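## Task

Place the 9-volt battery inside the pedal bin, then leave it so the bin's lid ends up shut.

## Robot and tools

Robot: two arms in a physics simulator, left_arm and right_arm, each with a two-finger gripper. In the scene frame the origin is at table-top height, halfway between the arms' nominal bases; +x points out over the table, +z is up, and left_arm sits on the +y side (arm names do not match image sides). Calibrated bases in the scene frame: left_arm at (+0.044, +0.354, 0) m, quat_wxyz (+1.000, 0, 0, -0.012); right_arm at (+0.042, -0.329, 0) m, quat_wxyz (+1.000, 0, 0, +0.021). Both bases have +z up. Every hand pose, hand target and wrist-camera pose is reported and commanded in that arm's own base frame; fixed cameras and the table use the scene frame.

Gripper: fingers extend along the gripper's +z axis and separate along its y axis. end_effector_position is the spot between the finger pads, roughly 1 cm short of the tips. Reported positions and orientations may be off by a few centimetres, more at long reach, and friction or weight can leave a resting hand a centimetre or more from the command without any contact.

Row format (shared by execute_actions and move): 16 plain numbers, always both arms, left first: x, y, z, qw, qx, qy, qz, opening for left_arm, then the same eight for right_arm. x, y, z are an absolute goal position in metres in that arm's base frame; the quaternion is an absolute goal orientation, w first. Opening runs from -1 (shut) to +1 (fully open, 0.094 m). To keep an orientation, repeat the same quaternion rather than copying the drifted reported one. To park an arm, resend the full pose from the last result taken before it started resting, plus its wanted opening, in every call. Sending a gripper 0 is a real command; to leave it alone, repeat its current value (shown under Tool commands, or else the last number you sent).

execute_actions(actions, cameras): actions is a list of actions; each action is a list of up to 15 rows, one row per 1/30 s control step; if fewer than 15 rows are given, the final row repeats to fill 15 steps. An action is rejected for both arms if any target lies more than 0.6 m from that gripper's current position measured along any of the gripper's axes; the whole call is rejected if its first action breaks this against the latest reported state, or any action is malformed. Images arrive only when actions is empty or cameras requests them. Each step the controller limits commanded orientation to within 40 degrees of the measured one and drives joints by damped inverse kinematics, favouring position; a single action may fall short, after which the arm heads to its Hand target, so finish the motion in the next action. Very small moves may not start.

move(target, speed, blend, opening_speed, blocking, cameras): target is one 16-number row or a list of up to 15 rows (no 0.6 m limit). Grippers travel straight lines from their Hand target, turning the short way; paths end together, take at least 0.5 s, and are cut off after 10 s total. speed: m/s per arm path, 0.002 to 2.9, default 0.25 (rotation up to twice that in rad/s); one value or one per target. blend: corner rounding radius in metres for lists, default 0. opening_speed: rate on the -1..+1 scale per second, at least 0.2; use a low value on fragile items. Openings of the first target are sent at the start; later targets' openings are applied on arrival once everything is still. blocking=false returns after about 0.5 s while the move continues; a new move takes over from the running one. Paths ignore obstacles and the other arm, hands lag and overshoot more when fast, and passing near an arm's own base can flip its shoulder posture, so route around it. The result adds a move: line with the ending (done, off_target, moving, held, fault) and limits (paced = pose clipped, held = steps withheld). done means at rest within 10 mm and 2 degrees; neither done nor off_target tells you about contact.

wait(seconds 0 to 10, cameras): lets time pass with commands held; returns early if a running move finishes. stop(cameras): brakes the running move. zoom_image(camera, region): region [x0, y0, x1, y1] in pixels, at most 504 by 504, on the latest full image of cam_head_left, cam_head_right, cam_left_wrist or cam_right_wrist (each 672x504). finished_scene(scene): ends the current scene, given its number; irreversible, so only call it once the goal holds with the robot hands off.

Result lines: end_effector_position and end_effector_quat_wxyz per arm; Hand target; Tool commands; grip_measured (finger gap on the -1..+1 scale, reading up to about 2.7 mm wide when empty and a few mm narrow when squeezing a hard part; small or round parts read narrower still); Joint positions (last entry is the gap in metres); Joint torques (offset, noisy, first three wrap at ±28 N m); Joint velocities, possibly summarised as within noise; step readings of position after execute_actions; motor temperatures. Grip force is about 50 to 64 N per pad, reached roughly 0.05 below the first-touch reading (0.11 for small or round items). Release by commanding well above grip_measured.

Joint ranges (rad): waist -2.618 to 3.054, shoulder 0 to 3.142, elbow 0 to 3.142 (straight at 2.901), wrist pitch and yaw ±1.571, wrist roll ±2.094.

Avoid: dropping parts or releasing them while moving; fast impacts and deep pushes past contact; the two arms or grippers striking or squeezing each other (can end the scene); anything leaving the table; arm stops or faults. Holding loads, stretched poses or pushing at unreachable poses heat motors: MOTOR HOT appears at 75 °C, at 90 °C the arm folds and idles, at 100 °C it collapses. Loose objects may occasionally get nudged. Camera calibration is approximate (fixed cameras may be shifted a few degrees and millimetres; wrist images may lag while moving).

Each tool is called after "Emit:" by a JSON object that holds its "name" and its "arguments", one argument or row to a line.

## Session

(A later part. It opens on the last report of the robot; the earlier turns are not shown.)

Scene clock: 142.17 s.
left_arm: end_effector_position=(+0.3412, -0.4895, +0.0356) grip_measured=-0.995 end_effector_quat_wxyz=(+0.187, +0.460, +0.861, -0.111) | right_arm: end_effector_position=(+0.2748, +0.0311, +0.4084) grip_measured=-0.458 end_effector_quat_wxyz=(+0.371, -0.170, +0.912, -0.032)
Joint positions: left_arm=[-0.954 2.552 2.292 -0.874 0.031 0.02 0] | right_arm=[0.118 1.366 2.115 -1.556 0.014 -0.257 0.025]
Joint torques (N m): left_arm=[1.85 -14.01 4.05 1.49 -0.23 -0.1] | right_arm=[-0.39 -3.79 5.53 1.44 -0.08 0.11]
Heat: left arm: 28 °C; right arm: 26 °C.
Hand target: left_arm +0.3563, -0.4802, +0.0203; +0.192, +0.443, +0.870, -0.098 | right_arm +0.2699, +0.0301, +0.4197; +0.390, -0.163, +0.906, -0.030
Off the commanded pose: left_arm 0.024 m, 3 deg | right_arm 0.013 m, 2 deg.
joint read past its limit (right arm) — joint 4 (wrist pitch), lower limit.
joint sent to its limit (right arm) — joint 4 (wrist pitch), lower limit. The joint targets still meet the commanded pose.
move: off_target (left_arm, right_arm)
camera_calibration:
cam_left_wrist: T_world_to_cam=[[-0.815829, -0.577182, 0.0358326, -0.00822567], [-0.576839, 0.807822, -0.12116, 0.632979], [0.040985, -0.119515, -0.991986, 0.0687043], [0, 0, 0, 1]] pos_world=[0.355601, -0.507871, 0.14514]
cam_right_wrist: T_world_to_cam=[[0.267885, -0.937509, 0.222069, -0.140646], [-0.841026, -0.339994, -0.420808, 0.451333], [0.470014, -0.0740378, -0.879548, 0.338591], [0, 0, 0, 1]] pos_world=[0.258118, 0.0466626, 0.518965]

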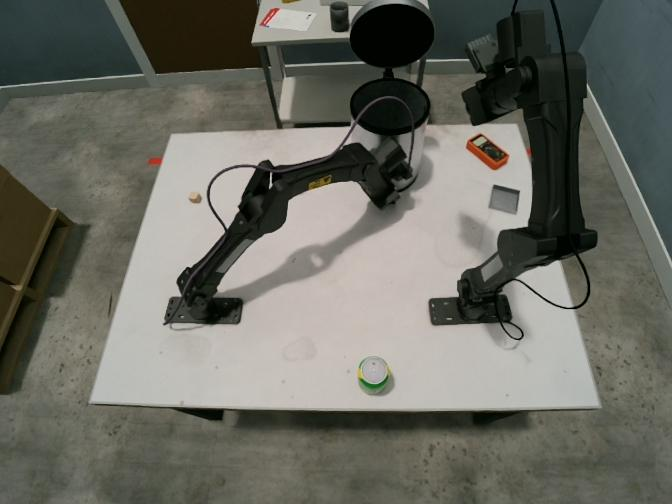

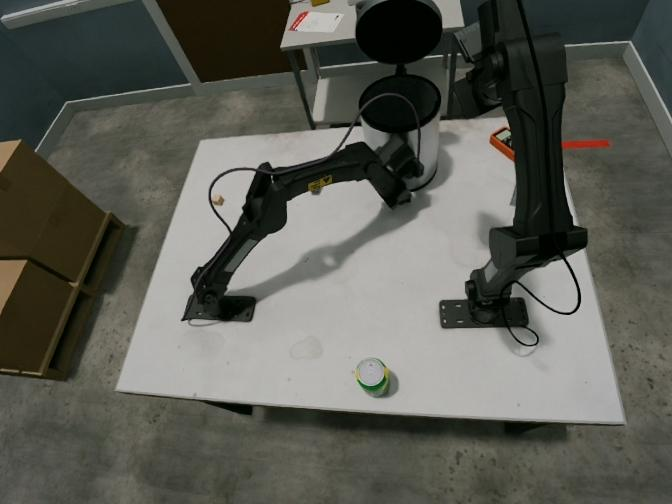

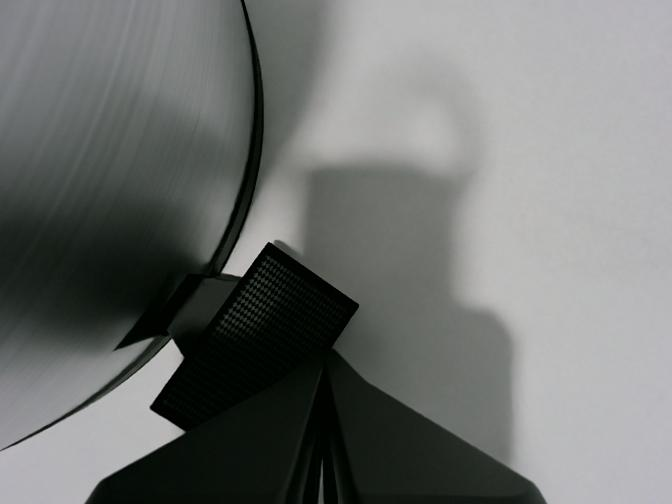

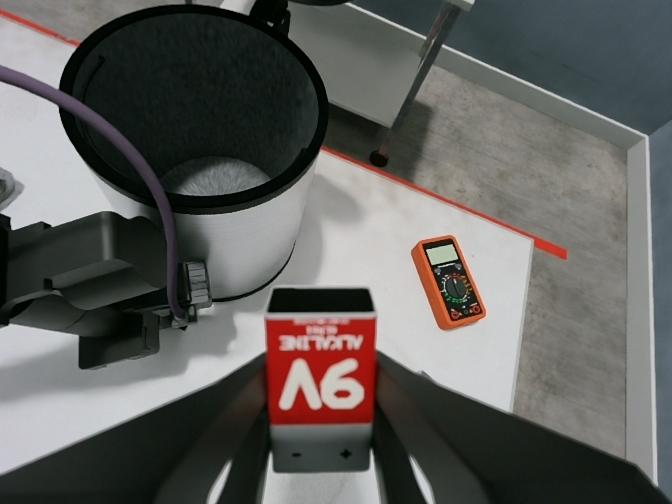

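Emit:
{"name": "move", "arguments": {
  "target": [0.357,-0.481,0.02,0.193,0.443,0.870,-0.098,-1,0.47,0.168,0.35,0,-0.174,0.985,0,-0.65],
  "speed": 0.25,
  "cameras": ["all"]
}}

Scene clock: 159.60 s.
left_arm: end_effector_position=(+0.3412, -0.4895, +0.0356) grip_measured=-0.995 end_effector_quat_wxyz=(+0.187, +0.460, +0.861, -0.111) | right_arm: end_effector_position=(+0.4650, +0.1647, +0.3402) grip_measured=-0.458 end_effector_quat_wxyz=(+0.342, -0.169, +0.923, +0.046)
Joint positions: left_arm=[-0.954 2.552 2.292 -0.874 0.031 0.02 0] | right_arm=[0.346 2.192 2.842 -1.516 0.02 -0.023 0.025]
Joint torques (N m): left_arm=[1.88 -14.06 4.08 1.5 -0.23 -0.11] | right_arm=[0.03 -9.81 5.93 1.55 -0.1 0.1]
Heat: left arm: 28 °C; right arm: 26 °C.
Hand target: left_arm +0.3563, -0.4802, +0.0203; +0.192, +0.443, +0.870, -0.098 | right_arm +0.4691, +0.1677, +0.3495; +0.361, -0.166, +0.916, +0.054
Off the commanded pose: left_arm 0.024 m, 3 deg | right_arm 0.012 m, 40 deg; orientation clipped.
elbow stopped short (right arm): the move would have taken joint 3 (elbow) straighter than the controller allows.
move: off_target (left_arm, right_arm); limits=paced
camera_calibration:
cam_left_wrist: T_world_to_cam=[[-0.815829, -0.577182, 0.0358326, -0.00822567], [-0.576839, 0.807822, -0.12116, 0.632979], [0.040985, -0.119515, -0.991986, 0.0687043], [0, 0, 0, 1]] pos_world=[0.355601, -0.507871, 0.14514]
cam_right_wrist: T_world_to_cam=[[0.327352, -0.942419, 0.068468, -0.025904], [-0.860187, -0.327208, -0.391169, 0.624744], [0.391048, 0.0691548, -0.917768, 0.225149], [0, 0, 0, 1]] pos_world=[0.457833, 0.164439, 0.452789]

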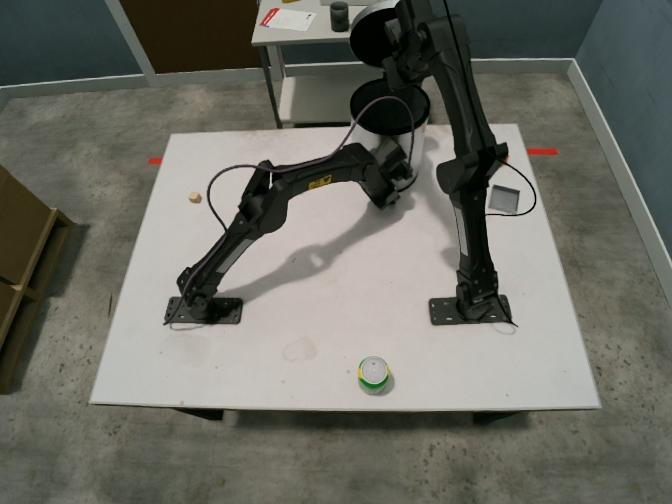

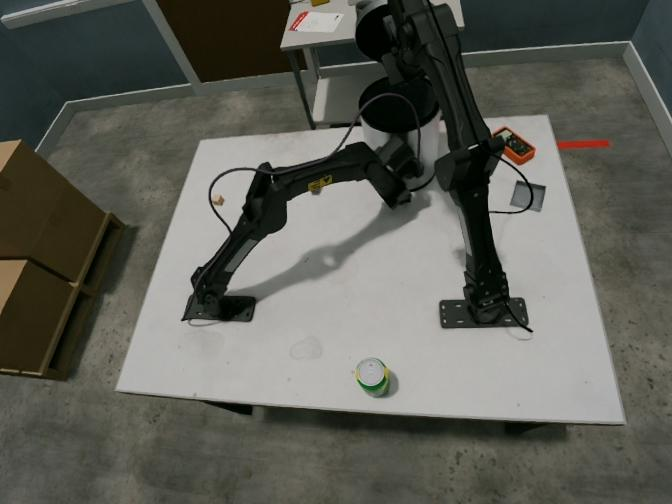

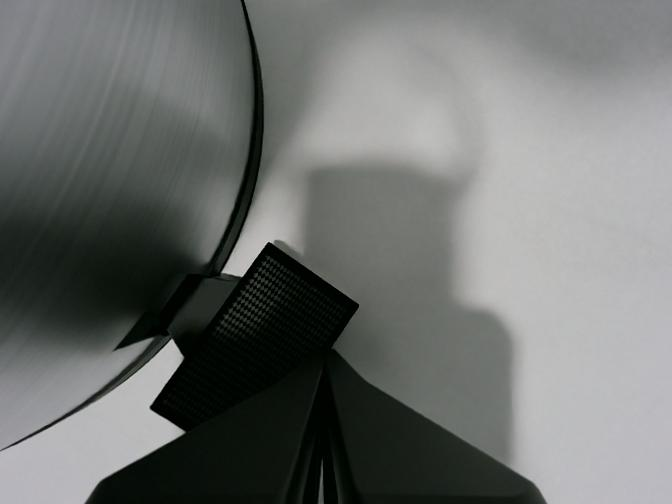

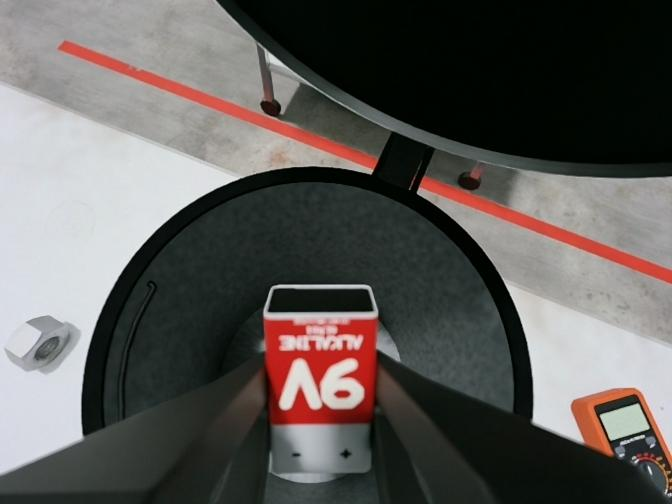

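Emit:
{"name": "move", "arguments": {
  "target": [0.357,-0.481,0.02,0.193,0.443,0.870,-0.098,-1,0.475,0.17,0.25,0,-0.174,0.985,0,-0.65],
  "speed": 0.2,
  "cameras": ["cam_head_left","cam_right_wrist"]
}}

Scene clock: 167.97 s.
left_arm: end_effector_position=(+0.3412, -0.4895, +0.0356) grip_measured=-0.995 end_effector_quat_wxyz=(+0.187, +0.460, +0.861, -0.111) | right_arm: end_effector_position=(+0.4732, +0.1694, +0.2572) grip_measured=-0.458 end_effector_quat_wxyz=(+0.234, -0.174, +0.956, +0.033)
Joint positions: left_arm=[-0.954 2.552 2.292 -0.874 0.031 0.02 0] | right_arm=[0.346 2.3 2.76 -1.554 0.011 -0.016 0.025]
Joint torques (N m): left_arm=[1.89 -14.01 4.04 1.5 -0.23 -0.1] | right_arm=[-0.17 -10.3 4.18 1.08 -0.12 0.07]
Heat: left arm: 28 °C; right arm: 26 °C.
Hand target: left_arm +0.3563, -0.4802, +0.0203; +0.192, +0.443, +0.870, -0.098 | right_arm +0.4744, +0.1698, +0.2495; +0.224, -0.171, +0.959, +0.036
Off the commanded pose: left_arm 0.024 m, 3 deg | right_arm 0.007 m, 27 deg.
elbow stopped short (right arm): the move would have taken joint 3 (elbow) straighter than the controller allows.
joint sent to its limit (right arm) — joint 4 (wrist pitch), lower limit. The joint targets are off in orientation, not in position.
move: off_target (left_arm, right_arm)
camera_calibration:
cam_right_wrist: T_world_to_cam=[[0.340709, -0.938375, 0.0580468, -0.0228259], [-0.922415, -0.345579, -0.172411, 0.577137], [0.181846, 0.00519862, -0.983313, 0.27215], [0, 0, 0, 1]] pos_world=[0.490647, 0.176612, 0.368438]
Images, in order (width x height): cam_head_left 672x504, cam_right_wrist 672x504.

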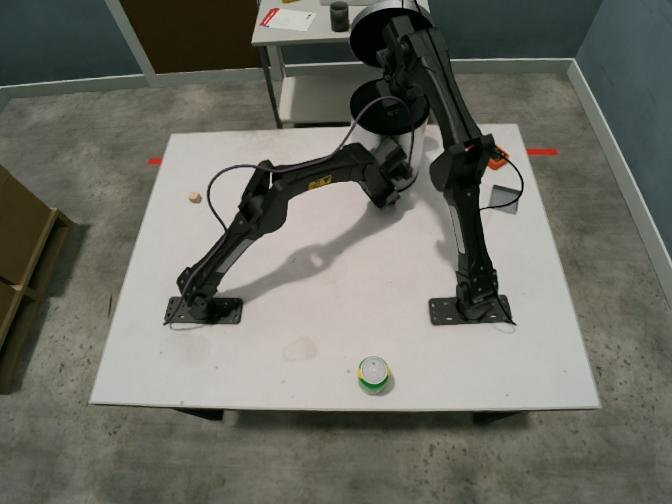

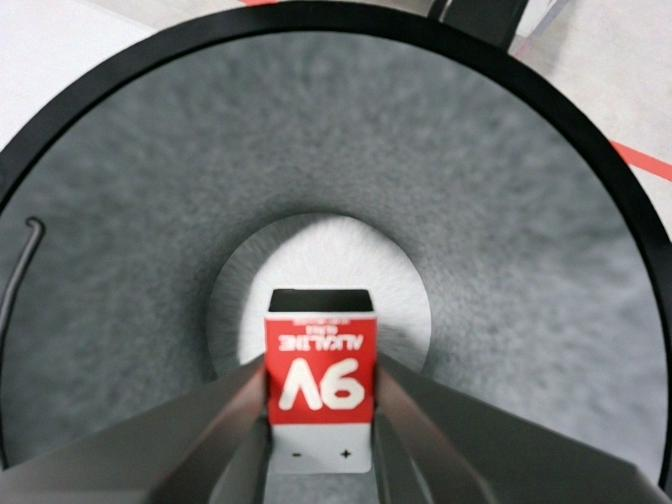

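Emit:
{"name": "move", "arguments": {
  "target": [
    [0.357,-0.481,0.02,0.193,0.443,0.870,-0.098,-1,0.47,0.169,0.18,0,-0.174,0.985,0,-0.65],
    [0.357,-0.481,0.02,0.193,0.443,0.870,-0.098,-1,0.466,0.168,0.12,0,-0.174,0.985,0,-0.65]
  ],
  "speed": 0.15,
  "cameras": ["cam_head_left","cam_right_wrist"]
}}

Scene clock: 174.93 s.
left_arm: end_effector_position=(+0.3412, -0.4895, +0.0356) grip_measured=-0.995 end_effector_quat_wxyz=(+0.187, +0.460, +0.861, -0.111) | right_arm: end_effector_position=(+0.4657, +0.1672, +0.1211) grip_measured=-0.458 end_effector_quat_wxyz=(+0.061, -0.177, +0.982, +0.006)
Joint positions: left_arm=[-0.954 2.552 2.292 -0.874 0.031 0.02 0] | right_arm=[0.346 2.474 2.58 -1.554 0.008 -0.012 0.025]
Joint torques (N m): left_arm=[1.89 -14.01 4.03 1.49 -0.23 -0.11] | right_arm=[-0.06 -12.49 4.96 0.56 -0.1 0.08]
Heat: left arm: 28 °C; right arm: 26 °C.
Hand target: left_arm +0.3563, -0.4802, +0.0203; +0.192, +0.443, +0.870, -0.098 | right_arm +0.4655, +0.1678, +0.1196; +0.059, -0.174, +0.983, +0.010
Off the commanded pose: left_arm 0.024 m, 3 deg | right_arm 0.001 m, 7 deg.
joint sent to its limit (right arm) — joint 4 (wrist pitch), lower limit. The joint targets are off in orientation, not in position.
move: off_target (left_arm, right_arm)
camera_calibration:
cam_right_wrist: T_world_to_cam=[[0.355921, -0.933157, 0.05039, -0.02139], [-0.922386, -0.34213, 0.179309, 0.502832], [-0.150084, -0.110299, -0.982501, 0.313438], [0, 0, 0, 1]] pos_world=[0.51846, 0.186646, 0.218869]
Images, in order (width x height): cam_head_left 672x504, cam_right_wrist 672x504.

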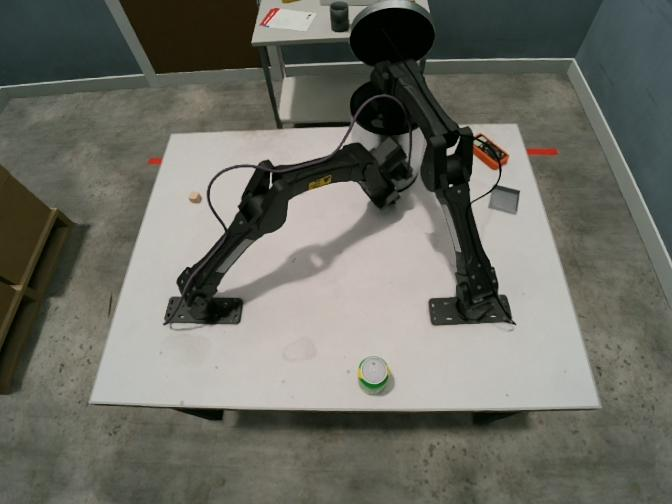

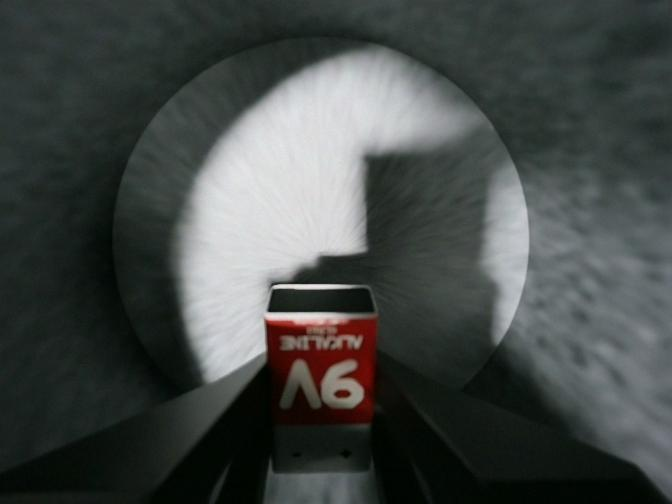

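Emit:
{"name": "move", "arguments": {
  "target": [
    [0.357,-0.481,0.02,0.193,0.443,0.870,-0.098,-1,0.466,0.168,0.075,0,-0.174,0.985,0,-0.65],
    [0.357,-0.481,0.02,0.193,0.443,0.870,-0.098,-1,0.466,0.168,0.075,0,-0.174,0.985,0,-0.2]
  ],
  "speed": 0.08,
  "cameras": ["cam_head_left","cam_right_wrist"]
}}

Scene clock: 182.40 s.
left_arm: end_effector_position=(+0.3412, -0.4895, +0.0356) grip_measured=-0.995 end_effector_quat_wxyz=(+0.187, +0.460, +0.861, -0.111) | right_arm: end_effector_position=(+0.4641, +0.1668, +0.0788) grip_measured=-0.203 end_effector_quat_wxyz=(+0.017, -0.177, +0.984, -0.001)
Joint positions: left_arm=[-0.954 2.552 2.292 -0.874 0.031 0.02 0] | right_arm=[0.346 2.563 2.58 -1.554 0.008 -0.01 0.037]
Joint torques (N m): left_arm=[1.91 -14 4.03 1.49 -0.21 -0.11] | right_arm=[-0.08 -12.1 5.94 0.43 -0.09 0.05]
Heat: left arm: 28 °C; right arm: 28 °C.
Hand target: left_arm +0.3563, -0.4802, +0.0203; +0.192, +0.443, +0.870, -0.098 | right_arm +0.4655, +0.1679, +0.0748; +0.015, -0.174, +0.985, +0.003
Off the commanded pose: left_arm 0.024 m, 3 deg | right_arm 0.004 m, 2 deg.
joint sent to its limit (right arm) — joint 4 (wrist pitch), lower limit. The joint targets still meet the commanded pose.
move: off_target (left_arm)
camera_calibration:
cam_right_wrist: T_world_to_cam=[[0.35836, -0.932364, 0.0477105, -0.0201224], [-0.904226, -0.333922, 0.266217, 0.492159], [-0.23228, -0.138543, -0.962732, 0.312859], [0, 0, 0, 1]] pos_world=[0.524904, 0.188925, 0.171138]
Images, in order (width x height): cam_head_left 672x504, cam_right_wrist 672x504.

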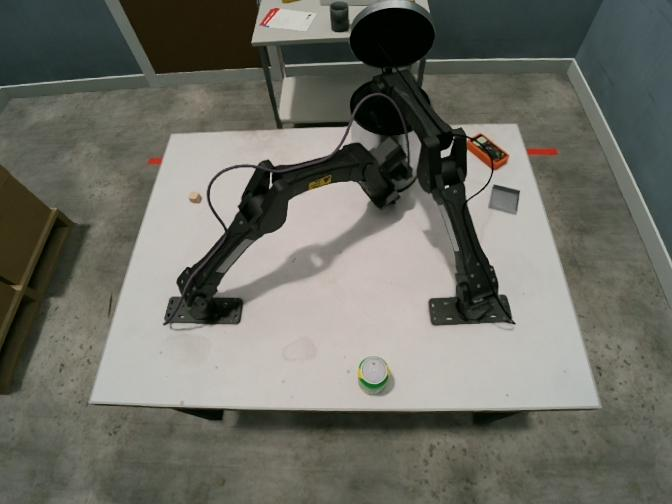

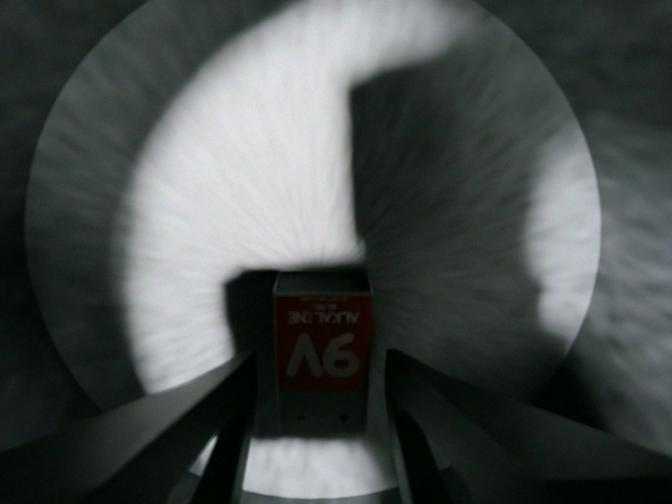

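Released. Raise right out (let pitch tilt), retreat, then release the pedal gently.

Emit:
{"name": "move", "arguments": {
  "target": [
    [0.357,-0.481,0.02,0.193,0.443,0.870,-0.098,-1,0.468,0.168,0.25,0.224,-0.171,0.959,0.036,-0.2],
    [0.357,-0.481,0.02,0.193,0.443,0.870,-0.098,-1,0.465,0.165,0.36,0.361,-0.166,0.916,0.05,-0.2],
    [0.357,-0.481,0.02,0.193,0.443,0.870,-0.098,-1,0.28,0.03,0.41,0.389,-0.163,0.906,-0.03,-0.2]
  ],
  "speed": [0.15,0.25,0.3],
  "blend": 0.02
}}

Emit:
{"name": "move", "arguments": {
  "target": [
    [0.353,-0.481,0.085,0.193,0.443,0.870,-0.098,-1,0.28,0.03,0.41,0.389,-0.163,0.906,-0.03,-0.2],
    [0.31,-0.43,0.16,0.193,0.443,0.870,-0.098,-1,0.28,0.03,0.41,0.389,-0.163,0.906,-0.03,-0.2]
  ],
  "speed": [0.05,0.2],
  "cameras": ["cam_head_left","cam_right_wrist"]
}}

Scene clock: 197.47 s.
left_arm: end_effector_position=(+0.3412, -0.4895, +0.0356) grip_measured=-0.995 end_effector_quat_wxyz=(+0.187, +0.460, +0.861, -0.111) | right_arm: end_effector_position=(+0.2800, +0.0295, +0.4137) grip_measured=-0.203 end_effector_quat_wxyz=(+0.396, -0.159, +0.904, -0.033)
Joint positions: left_arm=[-0.954 2.552 2.292 -0.874 0.031 0.02 0] | right_arm=[0.11 1.336 2.069 -1.487 0.013 -0.244 0.037]
Joint torques (N m): left_arm=[1.91 -14 4.04 1.49 -0.22 -0.1] | right_arm=[-0.32 -2.33 3.4 1.42 -0.1 -0.09]
Heat: left arm: 29 °C; right arm: 29 °C.
Hand target: left_arm +0.3563, -0.4802, +0.0203; +0.192, +0.443, +0.870, -0.098 | right_arm +0.2799, +0.0300, +0.4101; +0.389, -0.163, +0.906, -0.030
Off the commanded pose: left_arm 0.024 m, 3 deg | right_arm 0.004 m, 1 deg.
move: off_target (left_arm)

Scene clock: 199.90 s.
left_arm: end_effector_position=(+0.3106, -0.4350, +0.1584) grip_measured=-0.995 end_effector_quat_wxyz=(+0.195, +0.448, +0.866, -0.102) | right_arm: end_effector_position=(+0.2800, +0.0297, +0.4137) grip_measured=-0.203 end_effector_quat_wxyz=(+0.396, -0.159, +0.904, -0.032)
Joint positions: left_arm=[-0.952 2.232 2.215 -1.11 0.002 0.003 0] | right_arm=[0.11 1.336 2.069 -1.487 0.013 -0.244 0.037]
Joint torques (N m): left_arm=[0.16 -14.39 5.08 1 -0.04 -0.08] | right_arm=[-0.35 -2.32 3.44 1.42 -0.12 -0.08]
Heat: left arm: 29 °C; right arm: 28 °C.
Hand target: left_arm +0.3101, -0.4301, +0.1601; +0.193, +0.443, +0.870, -0.098 | right_arm +0.2800, +0.0300, +0.4101; +0.389, -0.163, +0.906, -0.030
Off the commanded pose: left_arm 0.005 m, 1 deg | right_arm 0.004 m, 1 deg.
move: done
camera_calibration:
cam_right_wrist: T_world_to_cam=[[0.241568, -0.945036, 0.220346, -0.136333], [-0.82343, -0.319773, -0.468731, 0.471825], [0.513428, -0.0682091, -0.855418, 0.318325], [0, 0, 0, 1]] pos_world=[0.258012, 0.0437499, 0.5235]
Images, in order (width x height): cam_head_left 672x504, cam_right_wrist 672x504.

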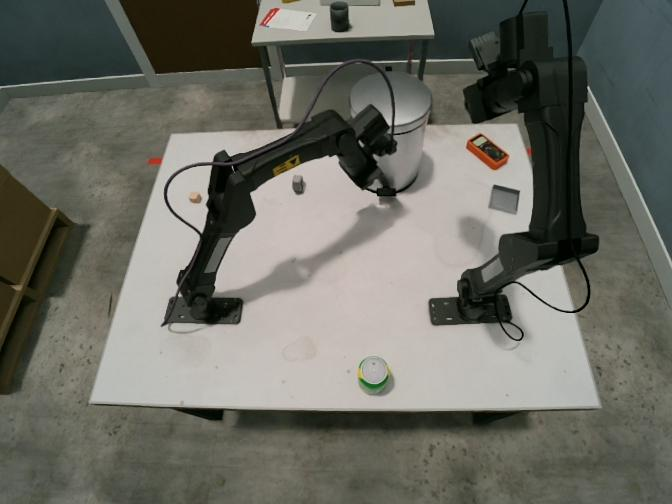

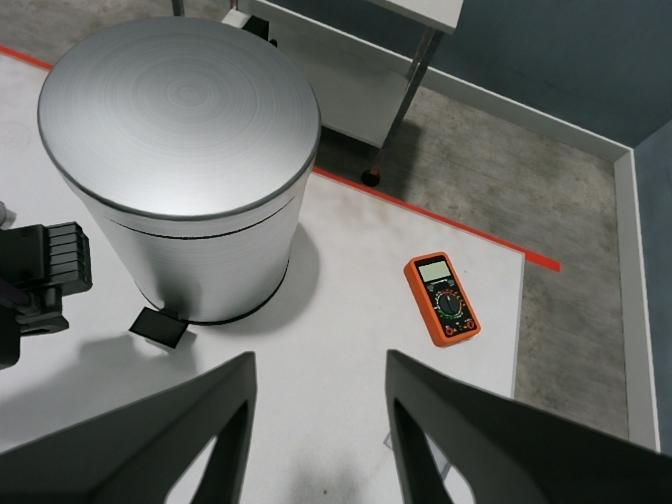

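Lid closed.

Emit:
{"name": "finished_scene", "arguments": {
  "scene": 2
}}

The scene is finished: the task was done.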